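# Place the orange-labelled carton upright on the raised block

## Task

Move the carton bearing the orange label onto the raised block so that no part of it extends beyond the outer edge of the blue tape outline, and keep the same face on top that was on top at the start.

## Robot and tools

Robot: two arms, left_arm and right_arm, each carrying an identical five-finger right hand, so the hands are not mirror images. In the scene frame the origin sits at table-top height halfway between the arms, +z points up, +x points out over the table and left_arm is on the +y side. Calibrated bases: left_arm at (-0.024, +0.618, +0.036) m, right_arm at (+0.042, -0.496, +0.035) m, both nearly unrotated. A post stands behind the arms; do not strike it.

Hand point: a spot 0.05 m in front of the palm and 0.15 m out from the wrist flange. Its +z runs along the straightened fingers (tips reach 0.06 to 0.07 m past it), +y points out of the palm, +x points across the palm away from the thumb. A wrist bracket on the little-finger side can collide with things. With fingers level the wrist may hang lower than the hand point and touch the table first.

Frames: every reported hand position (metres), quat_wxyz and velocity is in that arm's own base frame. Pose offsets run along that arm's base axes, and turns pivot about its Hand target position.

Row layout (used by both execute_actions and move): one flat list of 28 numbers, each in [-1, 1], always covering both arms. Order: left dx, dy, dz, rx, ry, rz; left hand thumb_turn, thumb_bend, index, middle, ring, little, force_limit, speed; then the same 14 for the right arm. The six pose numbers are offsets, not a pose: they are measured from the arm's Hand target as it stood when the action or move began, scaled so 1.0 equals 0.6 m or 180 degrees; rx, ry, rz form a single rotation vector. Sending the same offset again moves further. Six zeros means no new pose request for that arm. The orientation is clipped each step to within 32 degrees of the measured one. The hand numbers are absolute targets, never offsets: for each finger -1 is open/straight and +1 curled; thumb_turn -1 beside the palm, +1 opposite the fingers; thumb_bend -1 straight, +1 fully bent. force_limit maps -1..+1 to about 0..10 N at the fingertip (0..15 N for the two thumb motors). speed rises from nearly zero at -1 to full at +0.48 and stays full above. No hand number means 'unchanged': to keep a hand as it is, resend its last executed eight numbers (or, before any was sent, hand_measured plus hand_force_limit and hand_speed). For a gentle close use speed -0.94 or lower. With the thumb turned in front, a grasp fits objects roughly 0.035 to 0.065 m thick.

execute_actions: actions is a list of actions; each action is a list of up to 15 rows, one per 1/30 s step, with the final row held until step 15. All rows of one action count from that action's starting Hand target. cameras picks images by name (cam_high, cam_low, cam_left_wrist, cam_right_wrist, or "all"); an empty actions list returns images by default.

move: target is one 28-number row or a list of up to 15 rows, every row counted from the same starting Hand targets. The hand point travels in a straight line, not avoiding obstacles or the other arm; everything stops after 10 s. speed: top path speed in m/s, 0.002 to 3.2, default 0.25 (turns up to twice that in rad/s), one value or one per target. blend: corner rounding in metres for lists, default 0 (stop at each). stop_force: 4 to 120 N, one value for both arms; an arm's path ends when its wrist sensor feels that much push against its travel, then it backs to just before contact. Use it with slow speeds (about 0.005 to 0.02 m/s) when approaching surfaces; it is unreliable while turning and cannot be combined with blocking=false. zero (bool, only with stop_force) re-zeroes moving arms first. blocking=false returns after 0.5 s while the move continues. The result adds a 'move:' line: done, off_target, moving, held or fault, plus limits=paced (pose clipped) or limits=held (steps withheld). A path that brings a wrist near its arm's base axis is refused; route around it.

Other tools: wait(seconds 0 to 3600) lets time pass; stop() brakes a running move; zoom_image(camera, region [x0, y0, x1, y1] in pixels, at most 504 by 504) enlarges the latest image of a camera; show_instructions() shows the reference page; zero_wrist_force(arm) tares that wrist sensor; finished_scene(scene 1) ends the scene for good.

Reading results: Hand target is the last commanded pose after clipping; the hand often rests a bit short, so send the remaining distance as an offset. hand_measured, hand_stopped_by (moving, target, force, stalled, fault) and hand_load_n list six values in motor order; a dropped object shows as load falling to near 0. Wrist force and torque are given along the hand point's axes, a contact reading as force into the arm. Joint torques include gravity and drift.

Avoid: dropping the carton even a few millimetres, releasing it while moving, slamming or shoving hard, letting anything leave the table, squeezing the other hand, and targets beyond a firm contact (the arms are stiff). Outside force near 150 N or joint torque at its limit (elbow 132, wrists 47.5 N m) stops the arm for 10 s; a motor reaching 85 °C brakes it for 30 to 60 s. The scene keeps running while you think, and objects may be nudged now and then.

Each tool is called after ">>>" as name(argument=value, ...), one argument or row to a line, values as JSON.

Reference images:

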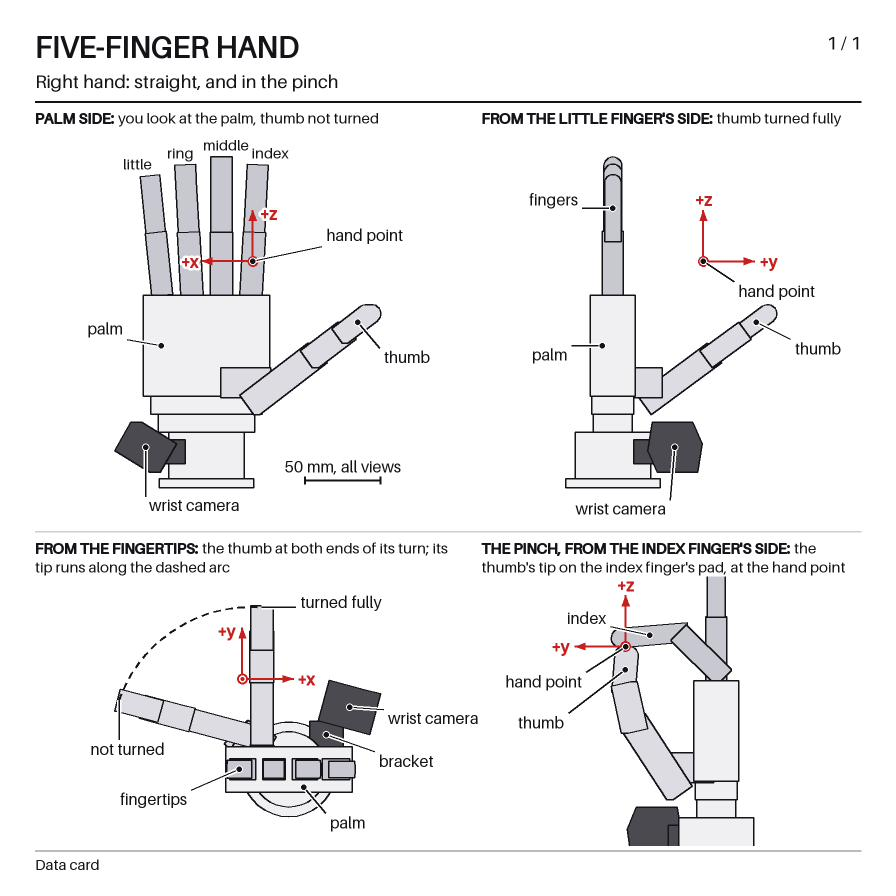

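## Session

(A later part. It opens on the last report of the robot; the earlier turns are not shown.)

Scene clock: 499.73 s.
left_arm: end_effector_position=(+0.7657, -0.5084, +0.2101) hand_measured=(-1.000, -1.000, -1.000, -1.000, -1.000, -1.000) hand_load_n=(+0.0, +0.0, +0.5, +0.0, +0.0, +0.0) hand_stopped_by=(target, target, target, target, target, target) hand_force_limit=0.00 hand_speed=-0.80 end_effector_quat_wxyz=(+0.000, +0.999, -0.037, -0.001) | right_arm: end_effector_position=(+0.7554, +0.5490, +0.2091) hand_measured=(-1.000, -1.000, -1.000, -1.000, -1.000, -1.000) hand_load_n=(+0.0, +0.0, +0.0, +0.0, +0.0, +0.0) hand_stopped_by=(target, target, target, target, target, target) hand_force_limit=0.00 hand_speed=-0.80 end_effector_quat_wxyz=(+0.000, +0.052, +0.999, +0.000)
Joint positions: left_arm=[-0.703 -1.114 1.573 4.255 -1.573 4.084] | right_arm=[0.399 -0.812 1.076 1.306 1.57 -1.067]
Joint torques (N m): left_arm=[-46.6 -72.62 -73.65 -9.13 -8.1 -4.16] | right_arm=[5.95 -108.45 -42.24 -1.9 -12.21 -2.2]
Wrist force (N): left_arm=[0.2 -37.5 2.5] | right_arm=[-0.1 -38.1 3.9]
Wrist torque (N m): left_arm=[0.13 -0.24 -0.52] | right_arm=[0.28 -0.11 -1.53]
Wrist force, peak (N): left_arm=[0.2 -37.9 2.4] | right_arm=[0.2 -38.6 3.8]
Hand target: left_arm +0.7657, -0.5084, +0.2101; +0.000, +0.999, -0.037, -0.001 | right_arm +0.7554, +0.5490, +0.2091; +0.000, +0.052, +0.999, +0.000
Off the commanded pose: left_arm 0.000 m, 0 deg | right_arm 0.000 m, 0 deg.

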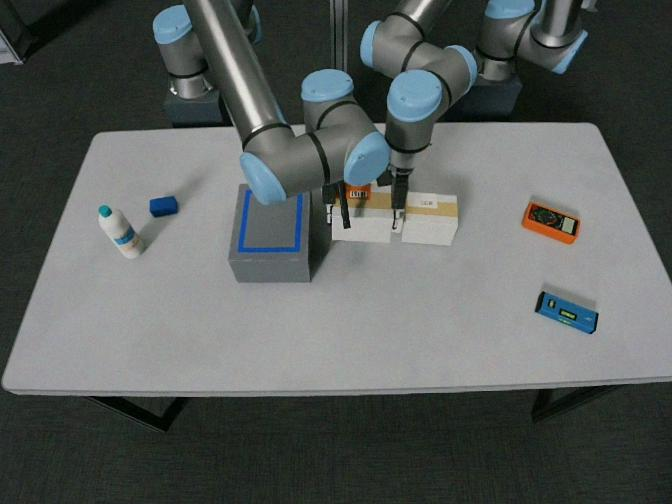

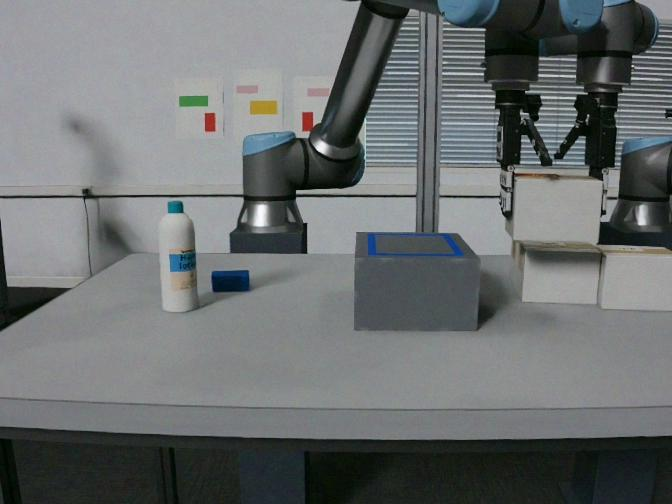

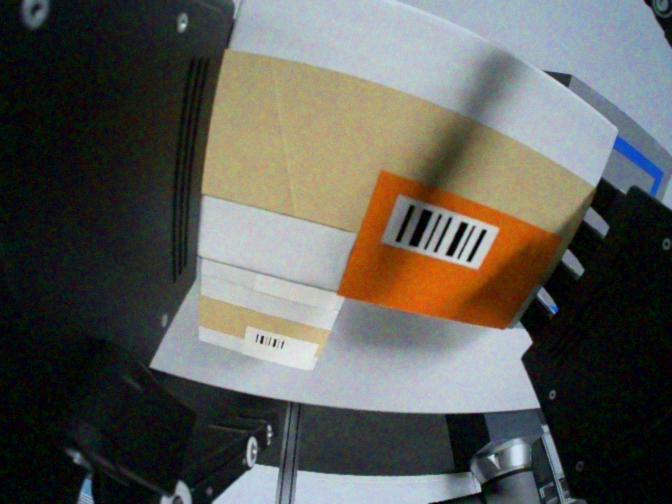

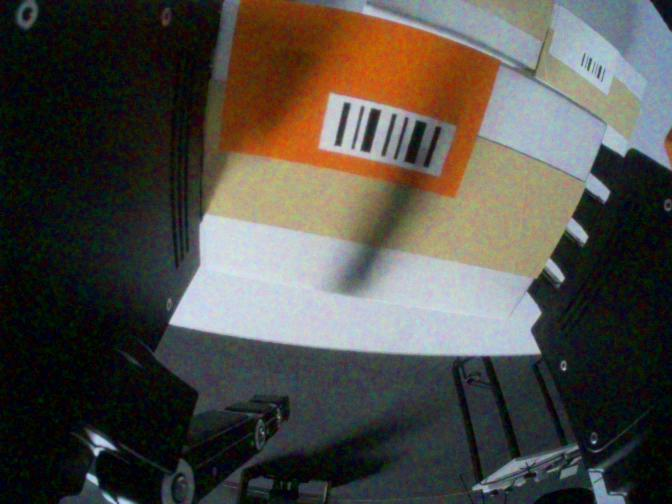

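>>> move(
  target=[-0.0247,-0.1691,0.015,0,0,0.01273,-1,-1,-1,-1,-1,-1,0,-0.8,-0.0260,-0.1647,0.015,0,0,0.01273,-1,-1,-1,-1,-1,-1,0,-0.8],
  speed=0.05,
  cameras=["cam_high", "cam_low"],
)

Scene clock: 515.53 s.
left_arm: end_effector_position=(+0.7508, -0.6097, +0.2191) hand_measured=(-1.000, -1.000, -1.000, -1.000, -1.000, -1.000) hand_load_n=(+0.0, +0.0, +0.0, +0.0, +0.0, +0.0) hand_stopped_by=(target, target, target, target, target, target) hand_force_limit=0.00 hand_speed=-0.80 end_effector_quat_wxyz=(+0.000, +1.000, -0.017, -0.001) | right_arm: end_effector_position=(+0.7399, +0.4503, +0.2180) hand_measured=(-1.000, -1.000, -1.000, -1.000, -1.000, -1.000) hand_load_n=(+0.0, -0.5, +0.0, +0.0, +0.0, +0.0) hand_stopped_by=(target, target, target, target, target, target) hand_force_limit=0.00 hand_speed=-0.80 end_effector_quat_wxyz=(+0.000, +0.032, +0.999, +0.000)
Joint positions: left_arm=[-0.795 -1.061 1.474 4.3 -1.573 3.952] | right_arm=[0.29 -0.928 1.259 1.239 1.57 -1.216]
Joint torques (N m): left_arm=[-47.29 -77.12 -76.36 -9.29 -10.53 -3.88] | right_arm=[3.71 -98.56 -40.35 -0.67 -12.18 -1.89]
Wrist force (N): left_arm=[0.9 -38.3 2.1] | right_arm=[1.2 -39.1 4.1]
Wrist torque (N m): left_arm=[0.12 -0.15 -0.61] | right_arm=[0.28 -0.13 -1.57]
Wrist force, peak (N): left_arm=[1.3 -40.6 2.0] | right_arm=[2.0 -41.4 4.2]
Hand target: left_arm +0.7508, -0.6098, +0.2191; +0.000, +1.000, -0.017, -0.001 | right_arm +0.7398, +0.4502, +0.2181; +0.000, +0.032, +0.999, +0.000
Off the commanded pose: left_arm 0.000 m, 0 deg | right_arm 0.000 m, 0 deg.
move: done

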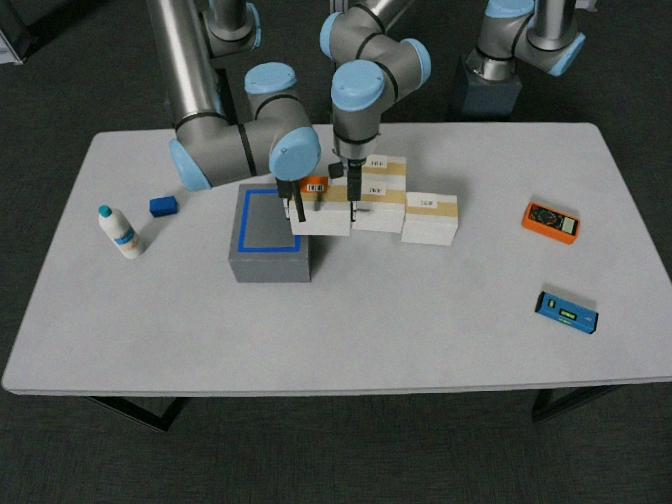

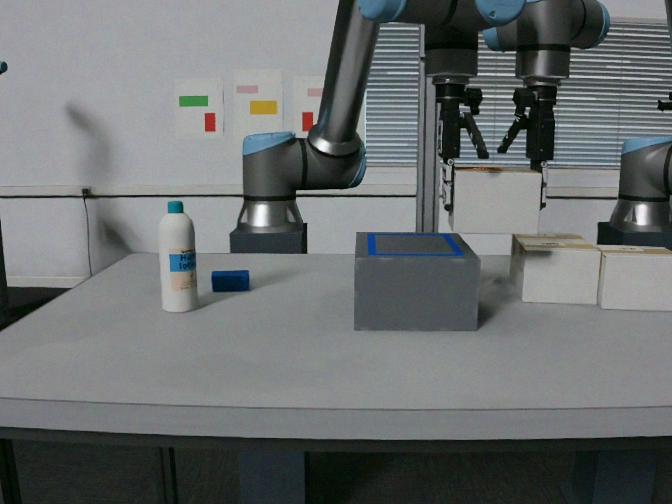

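>>> move(
  target=[-0.0198,-0.1524,0,0,0,0.01273,-1,-1,-1,-1,-1,-1,0,-0.8,-0.0207,-0.1479,0,0,0,0.01273,-1,-1,-1,-1,-1,-1,0,-0.8],
  speed=0.05,
  cameras=["all"],
)

Scene clock: 524.33 s.
left_arm: end_effector_position=(+0.7390, -0.7011, +0.2191) hand_measured=(-1.000, -1.000, -1.000, -1.000, -1.000, -1.000) hand_load_n=(+0.0, +0.0, +0.0, +0.5, +0.0, +0.0) hand_stopped_by=(target, target, target, target, target, target) hand_force_limit=0.00 hand_speed=-0.80 end_effector_quat_wxyz=(+0.001, +1.000, +0.003, -0.001) | right_arm: end_effector_position=(+0.7275, +0.3616, +0.2180) hand_measured=(-1.000, -1.000, -1.000, -1.000, -1.000, -1.000) hand_load_n=(+0.0, +0.0, -0.5, +0.0, +0.0, +0.0) hand_stopped_by=(target, target, target, target, target, target) hand_force_limit=0.00 hand_speed=-0.80 end_effector_quat_wxyz=(+0.000, +0.012, +1.000, +0.000)
Joint positions: left_arm=[-0.869 -0.994 1.367 4.34 -1.573 3.839] | right_arm=[0.178 -1.007 1.39 1.188 1.57 -1.368]
Joint torques (N m): left_arm=[-49.06 -83.47 -78.01 -11.06 -10.64 -4.09] | right_arm=[3.3 -93.96 -37.72 -0.46 -12.56 -2.09]
Wrist force (N): left_arm=[3.4 -41.8 1.7] | right_arm=[2.8 -42.3 4.4]
Wrist torque (N m): left_arm=[0.10 -0.25 -0.70] | right_arm=[0.33 -0.11 -1.69]
Wrist force, peak (N): left_arm=[3.9 -43.0 1.7] | right_arm=[4.0 -44.3 4.7]
Hand target: left_arm +0.7390, -0.7013, +0.2191; +0.000, +1.000, +0.003, -0.001 | right_arm +0.7274, +0.3614, +0.2181; +0.000, +0.012, +1.000, +0.000
Off the commanded pose: left_arm 0.000 m, 0 deg | right_arm 0.000 m, 0 deg.
move: done

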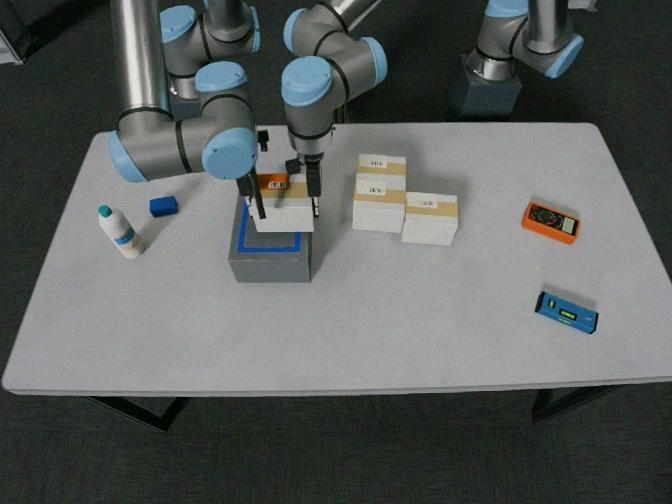

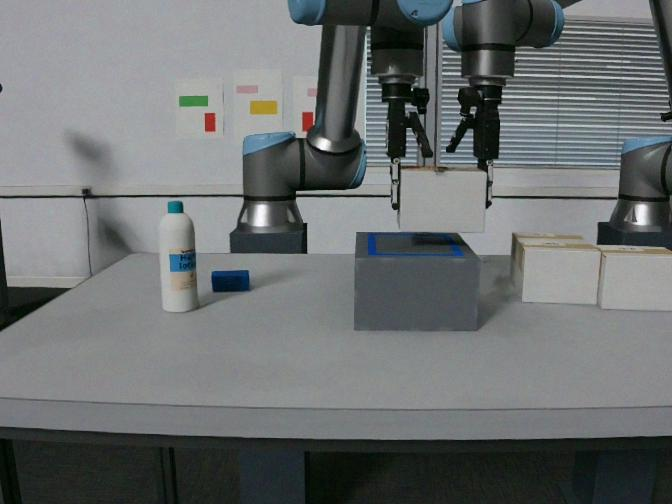

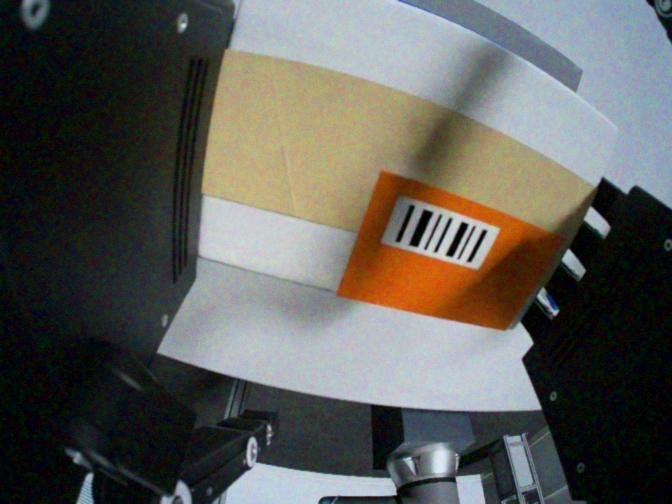

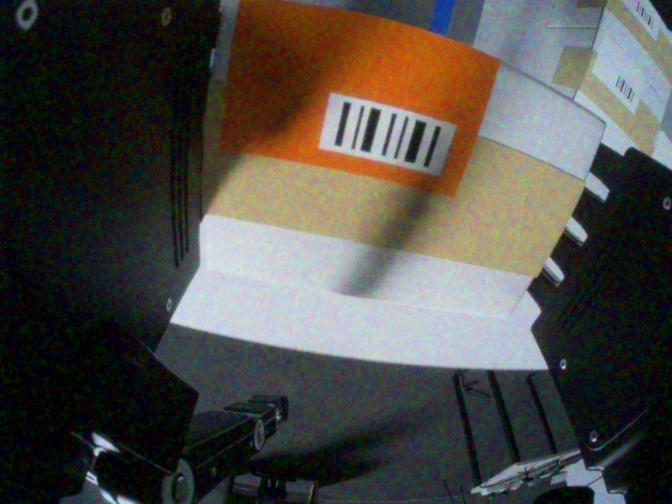

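>>> zoom_image(
  camera="cam_high",
  region=[200, 140, 350, 300],
)

>>> zoom_image(
  camera="cam_low",
  region=[330, 150, 510, 350],
)

Scaled by 3.150.

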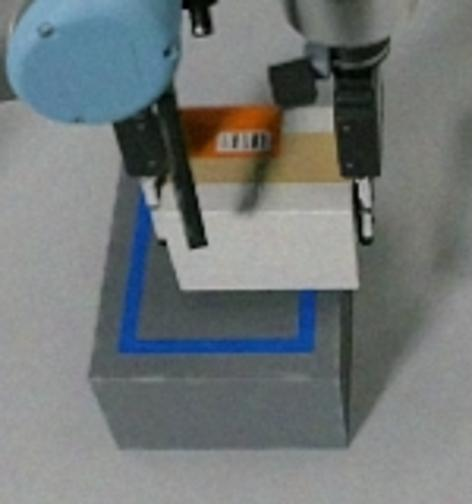

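Scaled by 2.520.

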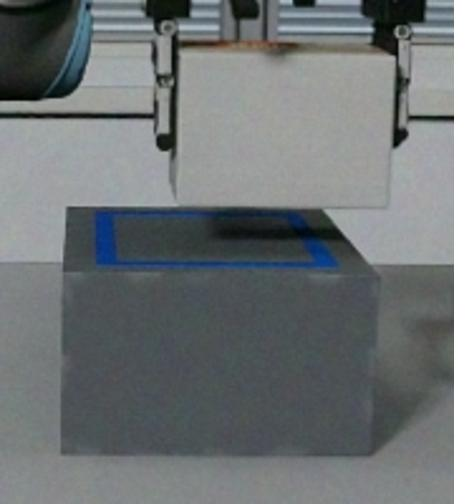

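>>> move(
  target=[-0.0226,-0.0736,0,0,0,0,-1,-1,-1,-1,-1,-1,0,-0.8,-0.0244,-0.0735,0,0,0,0,-1,-1,-1,-1,-1,-1,0,-0.8],
  speed=0.05,
  cameras=["cam_high", "cam_low"],
)

Scene clock: 549.37 s.
left_arm: end_effector_position=(+0.7254, -0.7453, +0.2191) hand_measured=(-1.000, -1.000, -1.000, -1.000, -1.000, -1.000) hand_load_n=(+0.0, +0.0, +0.0, +0.0, +0.0, +0.0) hand_stopped_by=(target, target, target, target, target, target) hand_force_limit=0.00 hand_speed=-0.80 end_effector_quat_wxyz=(+0.001, +1.000, +0.003, -0.001) | right_arm: end_effector_position=(+0.7128, +0.3175, +0.2181) hand_measured=(-1.000, -1.000, -1.000, -1.000, -1.000, -1.000) hand_load_n=(+0.0, +0.0, +0.0, +0.0, +0.0, +0.5) hand_stopped_by=(target, target, target, target, target, target) hand_force_limit=0.00 hand_speed=-0.80 end_effector_quat_wxyz=(+0.000, +0.012, +1.000, +0.000)
Joint positions: left_arm=[-0.907 -0.964 1.318 4.359 -1.573 3.8] | right_arm=[0.121 -1.054 1.465 1.16 1.57 -1.425]
Joint torques (N m): left_arm=[-42.76 -87.3 -76.17 -9.45 -8.98 -4] | right_arm=[1.93 -89.68 -35.43 0.84 -8 -1.79]
Wrist force (N): left_arm=[2.8 -34.2 1.6] | right_arm=[2.4 -34.8 4.4]
Wrist torque (N m): left_arm=[0.12 -0.22 -0.54] | right_arm=[0.28 -0.10 -1.42]
Wrist force, peak (N): left_arm=[3.1 -43.0 1.8] | right_arm=[2.5 -43.1 4.8]
Hand target: left_arm +0.7254, -0.7454, +0.2191; +0.000, +1.000, +0.003, -0.001 | right_arm +0.7128, +0.3173, +0.2181; +0.000, +0.012, +1.000, +0.000
Off the commanded pose: left_arm 0.000 m, 0 deg | right_arm 0.000 m, 0 deg.
move: done

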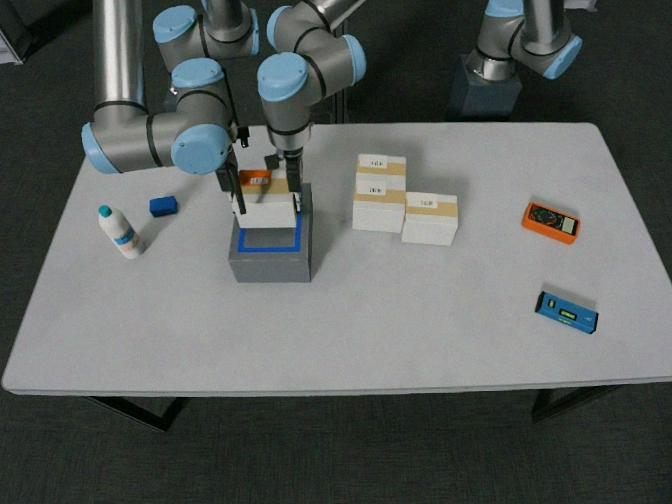

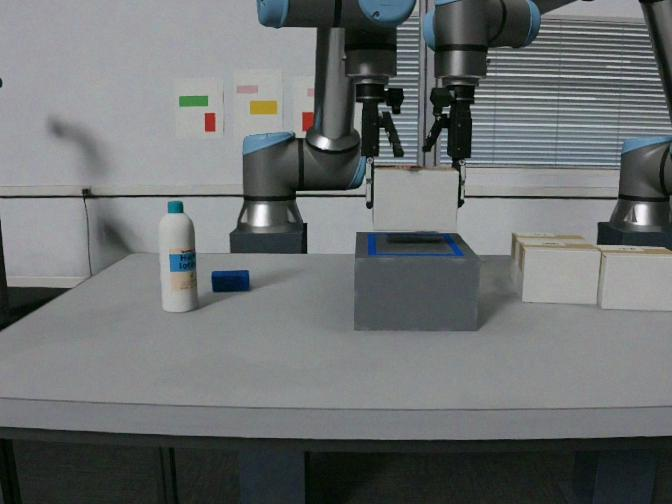

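>>> move(
  target=[0,0,-0.0367,0,0,0,-1,-1,-1,-1,-1,-1,0,-0.8,0,0,-0.0367,0,0,0,-1,-1,-1,-1,-1,-1,0,-0.8],
  speed=0.03,
  cameras=["cam_high", "cam_low"],
)

>>> zoom_image(
  camera="cam_high",
  region=[220, 170, 320, 290],
)

>>> zoom_image(
  camera="cam_low",
  region=[340, 150, 490, 290],
)

Scene clock: 555.27 s.
left_arm: end_effector_position=(+0.7254, -0.7454, +0.1973) hand_measured=(-1.000, -1.000, -1.000, -1.000, -1.000, -1.000) hand_load_n=(+0.0, +0.0, +0.0, +0.0, +0.0, +0.0) hand_stopped_by=(target, target, target, target, target, target) hand_force_limit=0.00 hand_speed=-0.80 end_effector_quat_wxyz=(+0.000, +1.000, +0.003, -0.001) | right_arm: end_effector_position=(+0.7128, +0.3173, +0.1962) hand_measured=(-1.000, -1.000, -1.000, -1.000, -1.000, -1.000) hand_load_n=(+0.0, +0.0, +0.0, +0.5, +0.5, +0.5) hand_stopped_by=(target, target, target, target, target, target) hand_force_limit=0.00 hand_speed=-0.80 end_effector_quat_wxyz=(+0.000, +0.012, +1.000, +0.000)
Joint positions: left_arm=[-0.907 -0.951 1.336 4.327 -1.573 3.8] | right_arm=[0.12 -1.04 1.484 1.126 1.57 -1.426]
Joint torques (N m): left_arm=[-39.11 -88.59 -46.01 -12.4 -5.98 -3.71] | right_arm=[11.09 -60.8 -35.08 0.51 -11.36 -2.05]
Wrist force (N): left_arm=[3.7 -31.2 1.7] | right_arm=[2.9 -32.1 4.4]
Wrist torque (N m): left_arm=[0.11 -0.32 -0.43] | right_arm=[0.16 -0.15 -1.31]
Wrist force, peak (N): left_arm=[2.1 -38.2 1.5] | right_arm=[1.8 -39.2 4.3]
Hand target: left_arm +0.7254, -0.7454, +0.1971; +0.000, +1.000, +0.003, -0.001 | right_arm +0.7128, +0.3173, +0.1960; +0.000, +0.012, +1.000, +0.000
Off the commanded pose: left_arm 0.000 m, 0 deg | right_arm 0.000 m, 0 deg.
move: done

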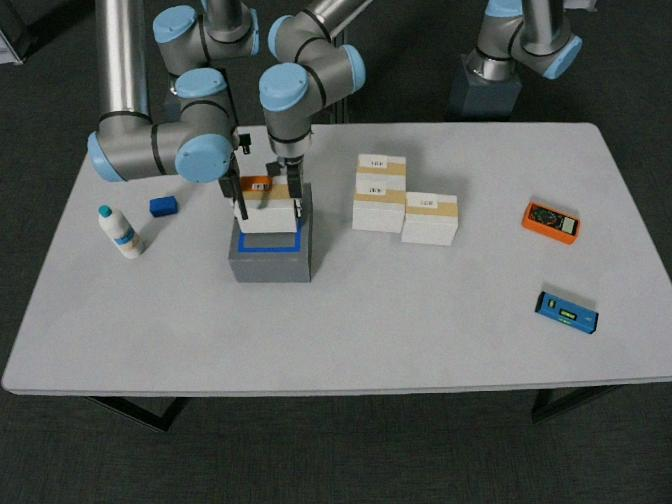

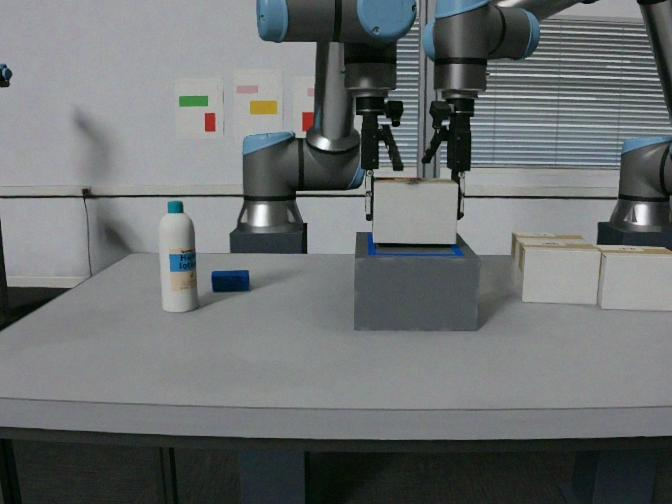

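Scaled by 4.200.

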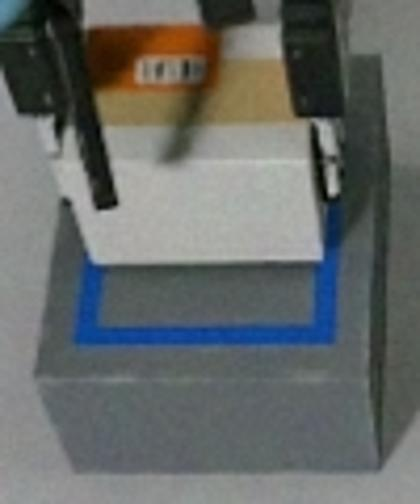

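Scaled by 3.360.

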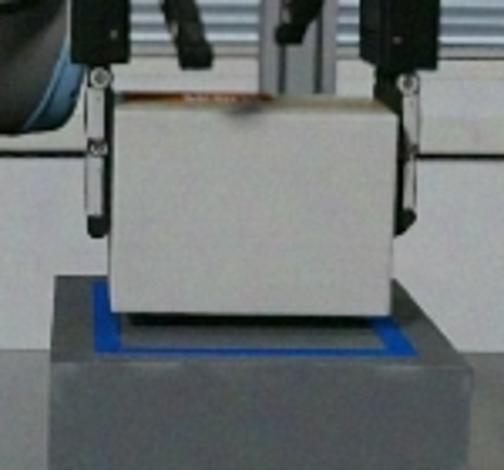

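>>> move(
  target=[0,0,-0.045,0,0,0,-1,-1,-1,-1,-1,-1,0,-0.8,0,0,-0.045,0,0,0,-1,-1,-1,-1,-1,-1,0,-0.8],
  speed=0.008,
  stop_force=4,
  cameras=["cam_high", "cam_low"],
)

>>> zoom_image(
  camera="cam_high",
  region=[220, 170, 320, 290],
)

>>> zoom_image(
  camera="cam_low",
  region=[340, 150, 490, 290],
)

Scene clock: 568.30 s.
left_arm: end_effector_position=(+0.7254, -0.7454, +0.1881) hand_measured=(-1.000, -1.000, -1.000, -1.000, -1.000, -1.000) hand_load_n=(+0.0, +0.0, +0.0, +0.0, +0.0, +0.5) hand_stopped_by=(target, target, target, target, target, target) hand_force_limit=0.00 hand_speed=-0.80 end_effector_quat_wxyz=(+0.000, +1.000, +0.003, -0.001) | right_arm: end_effector_position=(+0.7128, +0.3173, +0.1865) hand_measured=(-1.000, -1.000, -1.000, -1.000, -1.000, -1.000) hand_load_n=(+0.0, +0.0, +0.0, +0.0, +0.5, +0.0) hand_stopped_by=(target, target, target, target, target, target) hand_force_limit=0.00 hand_speed=-0.80 end_effector_quat_wxyz=(+0.000, +0.012, +1.000, +0.000)
Joint positions: left_arm=[-0.907 -0.945 1.344 4.314 -1.573 3.8] | right_arm=[0.12 -1.033 1.492 1.112 1.57 -1.426]
Joint torques (N m): left_arm=[-36.67 -106.44 -72.32 -8.99 -5.94 -3.48] | right_arm=[37.25 -88.12 -51.58 4.35 -7.52 -1.06]
Wrist force (N): left_arm=[3.5 -31.0 -0.6] | right_arm=[2.2 -31.7 3.4]
Wrist torque (N m): left_arm=[0.25 -0.03 -0.39] | right_arm=[0.17 -0.19 -1.35]
Wrist force, peak (N): left_arm=[1.4 -32.6 -6.3] | right_arm=[3.6 -35.8 0.5]
Hand target: left_arm +0.7254, -0.7454, +0.1881; +0.001, +1.000, +0.003, -0.001 (not the last commanded pose) | right_arm +0.7128, +0.3173, +0.1865; +0.000, +0.012, +1.000, +0.000 (not the last commanded pose)
Off the commanded pose: left_arm 0.018 m, 0 deg | right_arm 0.017 m, 0 deg.
move: contact (left_arm, right_arm)

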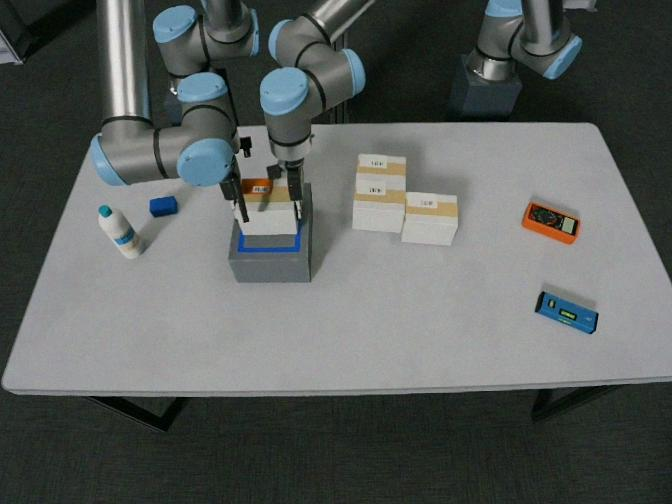

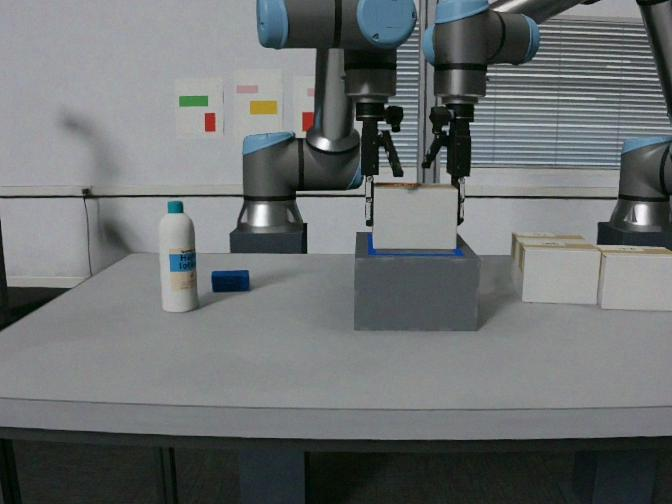

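Scaled by 4.200.

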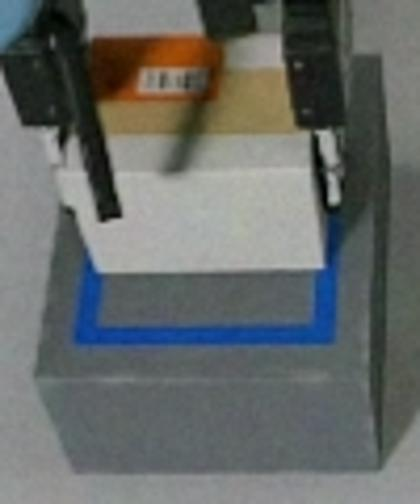

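Scaled by 3.360.

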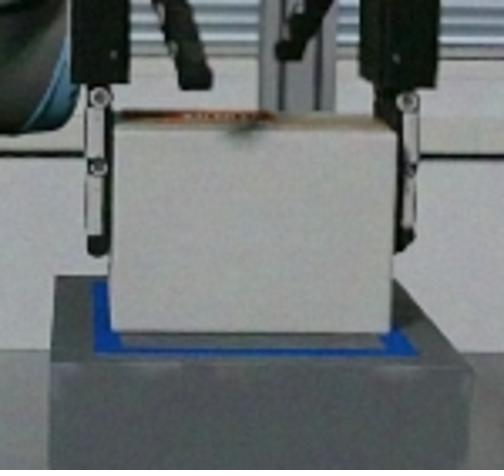

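>>> move(
  target=[0,0,-0.0006,0,0,0,-1,-1,-1,-1,-1,-1,0,-0.8,0,0,-0.001,0,0,0,-1,-1,-1,-1,-1,-1,0,-0.8],
  speed=0.005,
)

Scene clock: 571.97 s.
left_arm: end_effector_position=(+0.7255, -0.7455, +0.1880) hand_measured=(-1.000, -1.000, -1.000, -1.000, -1.000, -1.000) hand_load_n=(+0.0, +0.0, +0.5, +0.0, +0.5, -0.5) hand_stopped_by=(target, target, target, target, target, target) hand_force_limit=0.00 hand_speed=-0.80 end_effector_quat_wxyz=(+0.001, +1.000, +0.003, -0.001) | right_arm: end_effector_position=(+0.7128, +0.3173, +0.1860) hand_measured=(-1.000, -1.000, -1.000, -1.000, -1.000, -1.000) hand_load_n=(+0.0, +0.0, +0.0, +0.0, +0.0, +0.0) hand_stopped_by=(target, target, target, target, target, target) hand_force_limit=0.00 hand_speed=-0.80 end_effector_quat_wxyz=(+0.000, +0.012, +1.000, +0.000)
Joint positions: left_arm=[-0.907 -0.945 1.344 4.313 -1.573 3.8] | right_arm=[0.12 -1.032 1.492 1.111 1.57 -1.426]
Joint torques (N m): left_arm=[-35.9 -80.95 -43.28 -13.03 -6.01 -3.55] | right_arm=[35.65 -58.5 -33.71 -0.04 -7.71 -0.74]
Wrist force (N): left_arm=[1.4 -34.8 -3.0] | right_arm=[4.0 -37.4 -1.3]
Wrist torque (N m): left_arm=[0.47 0.07 -0.57] | right_arm=[0.48 -0.08 -1.46]
Wrist force, peak (N): left_arm=[3.4 -35.2 0.6] | right_arm=[4.0 -37.7 -0.6]
Hand target: left_arm +0.7254, -0.7454, +0.1877; +0.001, +1.000, +0.003, -0.001 | right_arm +0.7128, +0.3173, +0.1859; +0.000, +0.012, +1.000, +0.000
Off the commanded pose: left_arm 0.000 m, 0 deg | right_arm 0.000 m, 0 deg.
move: done

>>> move(
  target=[
    [0,0.005,0,0,0,0,-1,-1,-1,-1,-1,-1,0,-0.8,0,-0.005,0,0,0,0,-1,-1,-1,-1,-1,-1,0,-0.8],
    [-0.0008,0.0667,0,0,0,0,-1,-1,-1,-1,-1,-1,0,-0.8,-0.0009,-0.0667,0,0,0,0,-1,-1,-1,-1,-1,-1,0,-0.8],
  ],
  speed=[0.005, 0.03],
  cameras=["cam_high", "cam_low"],
)

>>> zoom_image(
  camera="cam_high",
  region=[220, 170, 320, 290],
)

>>> zoom_image(
  camera="cam_low",
  region=[340, 150, 490, 290],
)

Scene clock: 581.60 s.
left_arm: end_effector_position=(+0.7249, -0.7056, +0.1877) hand_measured=(-1.000, -1.000, -1.000, -1.000, -1.000, -1.000) hand_load_n=(+0.0, +0.0, +0.0, +0.0, +0.0, +0.0) hand_stopped_by=(target, target, target, target, target, target) hand_force_limit=0.00 hand_speed=-0.80 end_effector_quat_wxyz=(+0.001, +1.000, +0.003, -0.001) | right_arm: end_effector_position=(+0.7122, +0.2774, +0.1859) hand_measured=(-1.000, -1.000, -1.000, -1.000, -1.000, -1.000) hand_load_n=(+0.0, +0.0, +0.0, +0.0, +0.0, +0.0) hand_stopped_by=(target, target, target, target, target, target) hand_force_limit=0.00 hand_speed=-0.80 end_effector_quat_wxyz=(+0.000, +0.012, +1.000, +0.000)
Joint positions: left_arm=[-0.882 -0.986 1.413 4.286 -1.573 3.825] | right_arm=[0.064 -1.053 1.525 1.098 1.57 -1.482]
Joint torques (N m): left_arm=[18.07 -103.62 -31.55 -6.23 2.04 4.1] | right_arm=[-24.26 -84.13 -29.29 2.18 2.28 -2.36]
Wrist force (N): left_arm=[0.1 1.3 0.3] | right_arm=[-0.1 -0.3 -0.9]
Wrist torque (N m): left_arm=[0.23 -0.11 -0.14] | right_arm=[0.07 0.09 0.10]
Wrist force, peak (N): left_arm=[1.2 -34.2 -3.5] | right_arm=[4.6 -37.2 -2.6]
Hand target: left_arm +0.7249, -0.7054, +0.1877; +0.001, +1.000, +0.003, -0.001 | right_arm +0.7122, +0.2773, +0.1859; +0.000, +0.012, +1.000, +0.000
Off the commanded pose: left_arm 0.000 m, 0 deg | right_arm 0.000 m, 0 deg.
move: done

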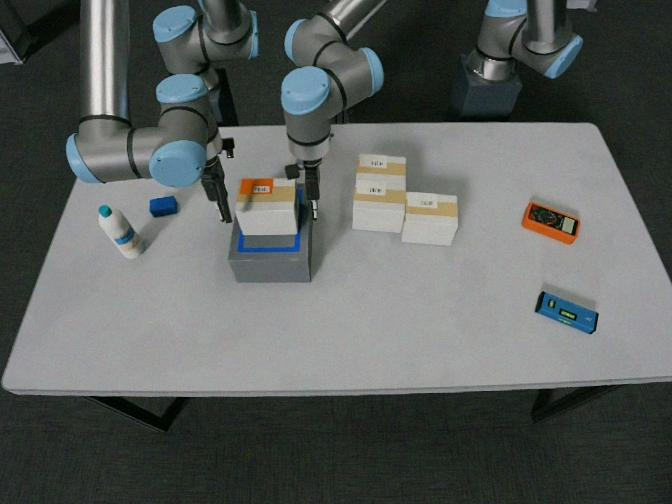

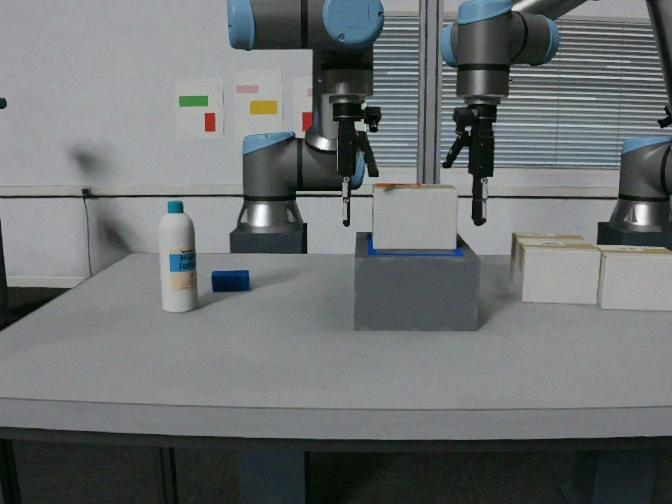

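Scaled by 4.200.

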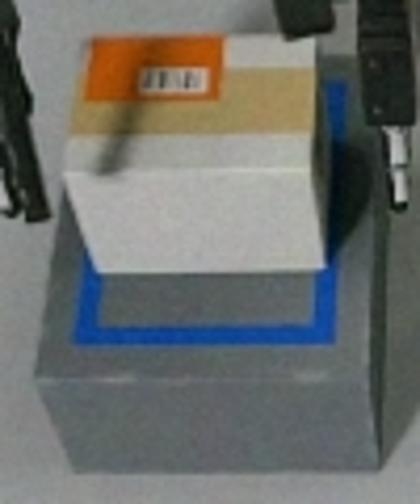

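Scaled by 3.360.

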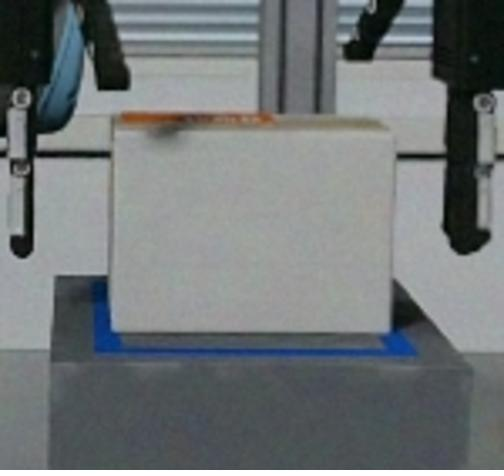

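>>> move(
  target=[
    [0,0.03,0.25,0,0,0,-1,-1,-1,-1,-1,-1,0,-0.8,0,-0.03,0.25,0,0,0,-1,-1,-1,-1,-1,-1,0,-0.8],
    [-0.1,0.15,0.28,0,0,0,-1,-1,-1,-1,-1,-1,0,-0.8,-0.1,-0.15,0.28,0,0,0,-1,-1,-1,-1,-1,-1,0,-0.8],
  ],
  speed=0.12,
  blend=[0.03, 0],
  cameras=["all"],
)

>>> zoom_image(
  camera="cam_high",
  region=[220, 170, 320, 290],
)

Scene clock: 589.40 s.
left_arm: end_effector_position=(+0.6650, -0.6155, +0.3557) hand_measured=(-1.000, -1.000, -1.000, -1.000, -1.000, -1.000) hand_load_n=(+0.0, +0.0, +0.0, +0.0, +0.0, +0.0) hand_stopped_by=(target, target, target, target, target, target) hand_force_limit=0.00 hand_speed=-0.80 end_effector_quat_wxyz=(+0.001, +1.000, +0.003, -0.001) | right_arm: end_effector_position=(+0.6523, +0.1874, +0.3538) hand_measured=(-1.000, -1.000, -1.000, -1.000, -1.000, -1.000) hand_load_n=(+0.0, +0.0, +0.0, +0.0, +0.0, +0.0) hand_stopped_by=(target, target, target, target, target, target) hand_force_limit=0.00 hand_speed=-0.80 end_effector_quat_wxyz=(+0.000, +0.012, +1.000, +0.000)
Joint positions: left_arm=[-0.87 -1.241 1.484 4.47 -1.573 3.837] | right_arm=[-0.075 -1.279 1.539 1.311 1.57 -1.621]
Joint torques (N m): left_arm=[3.48 -86.8 -34 -5.85 0.29 -2.35] | right_arm=[-25.46 -70.53 -32.8 2.49 -3.69 -2.8]
Wrist force (N): left_arm=[0.3 1.1 -0.2] | right_arm=[-0.1 -0.3 -1.1]
Wrist torque (N m): left_arm=[0.26 -0.12 -0.12] | right_arm=[0.05 0.08 0.09]
Wrist force, peak (N): left_arm=[0.0 2.0 -0.3] | right_arm=[0.0 -1.2 -0.8]
Hand target: left_arm +0.6649, -0.6154, +0.3557; +0.001, +1.000, +0.003, -0.001 | right_arm +0.6522, +0.1873, +0.3539; +0.000, +0.012, +1.000, +0.000
Off the commanded pose: left_arm 0.000 m, 0 deg | right_arm 0.000 m, 0 deg.
move: done

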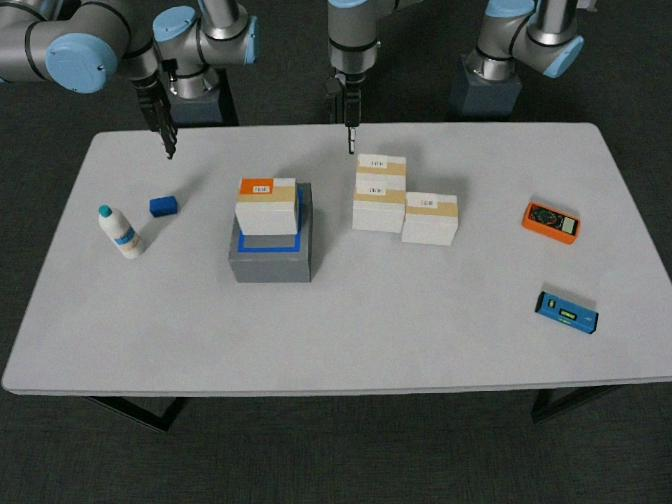

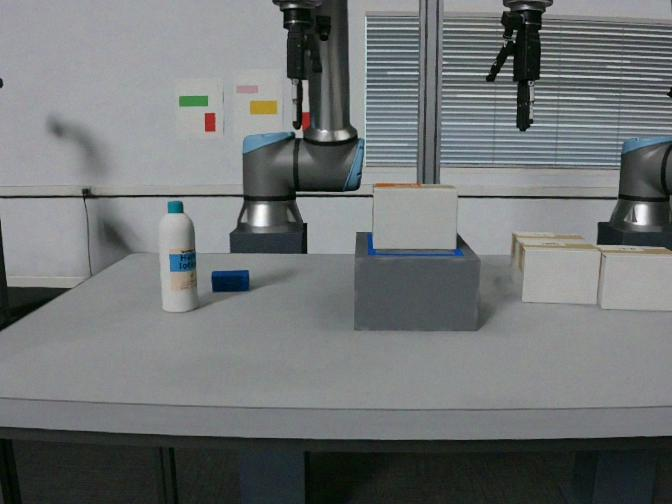

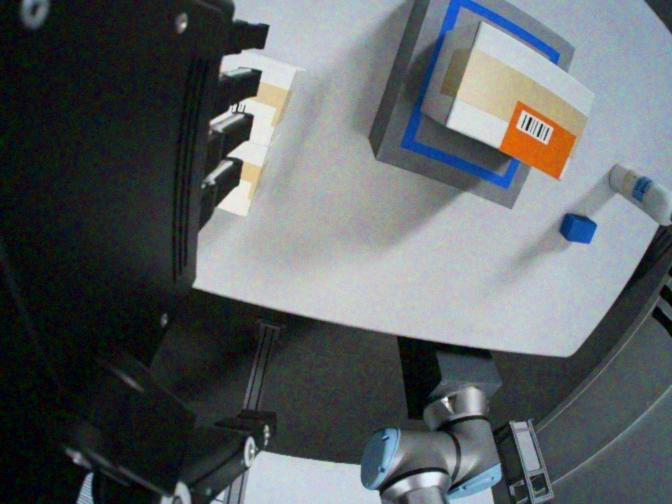

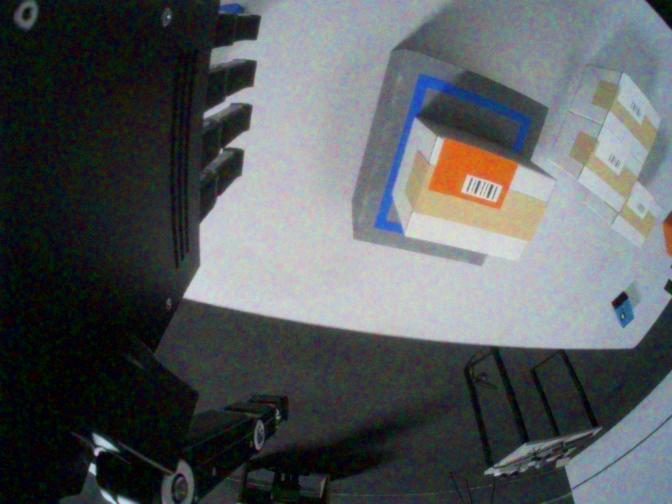

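Scaled by 4.200.

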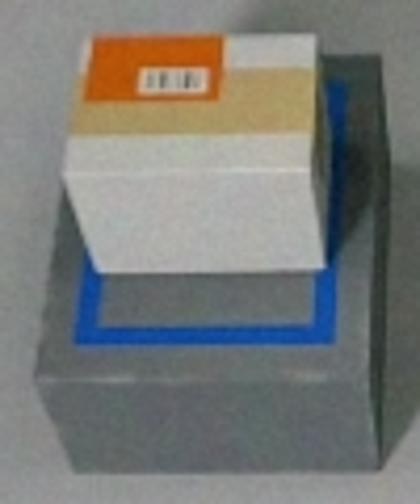

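>>> zoom_image(
  camera="cam_right_wrist",
  region=[340, 50, 580, 280],
)

>>> zoom_image(
  camera="cam_left_wrist",
  region=[360, 0, 620, 220],
)

Scaled by 2.100 from the camera's image (finer frame: 960x720).

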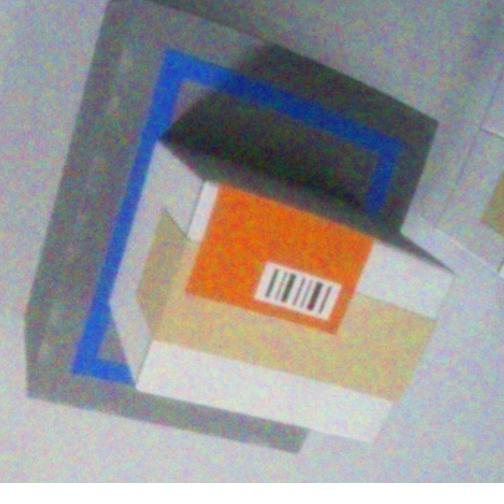

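Scaled by 1.938 from the camera's image (finer frame: 960x720).

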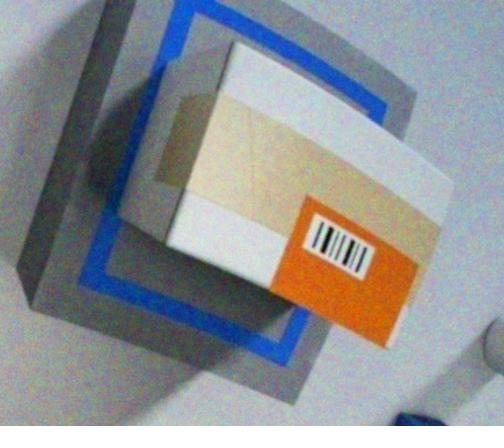

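>>> finished_scene(
)

The scene is finished: the task was done.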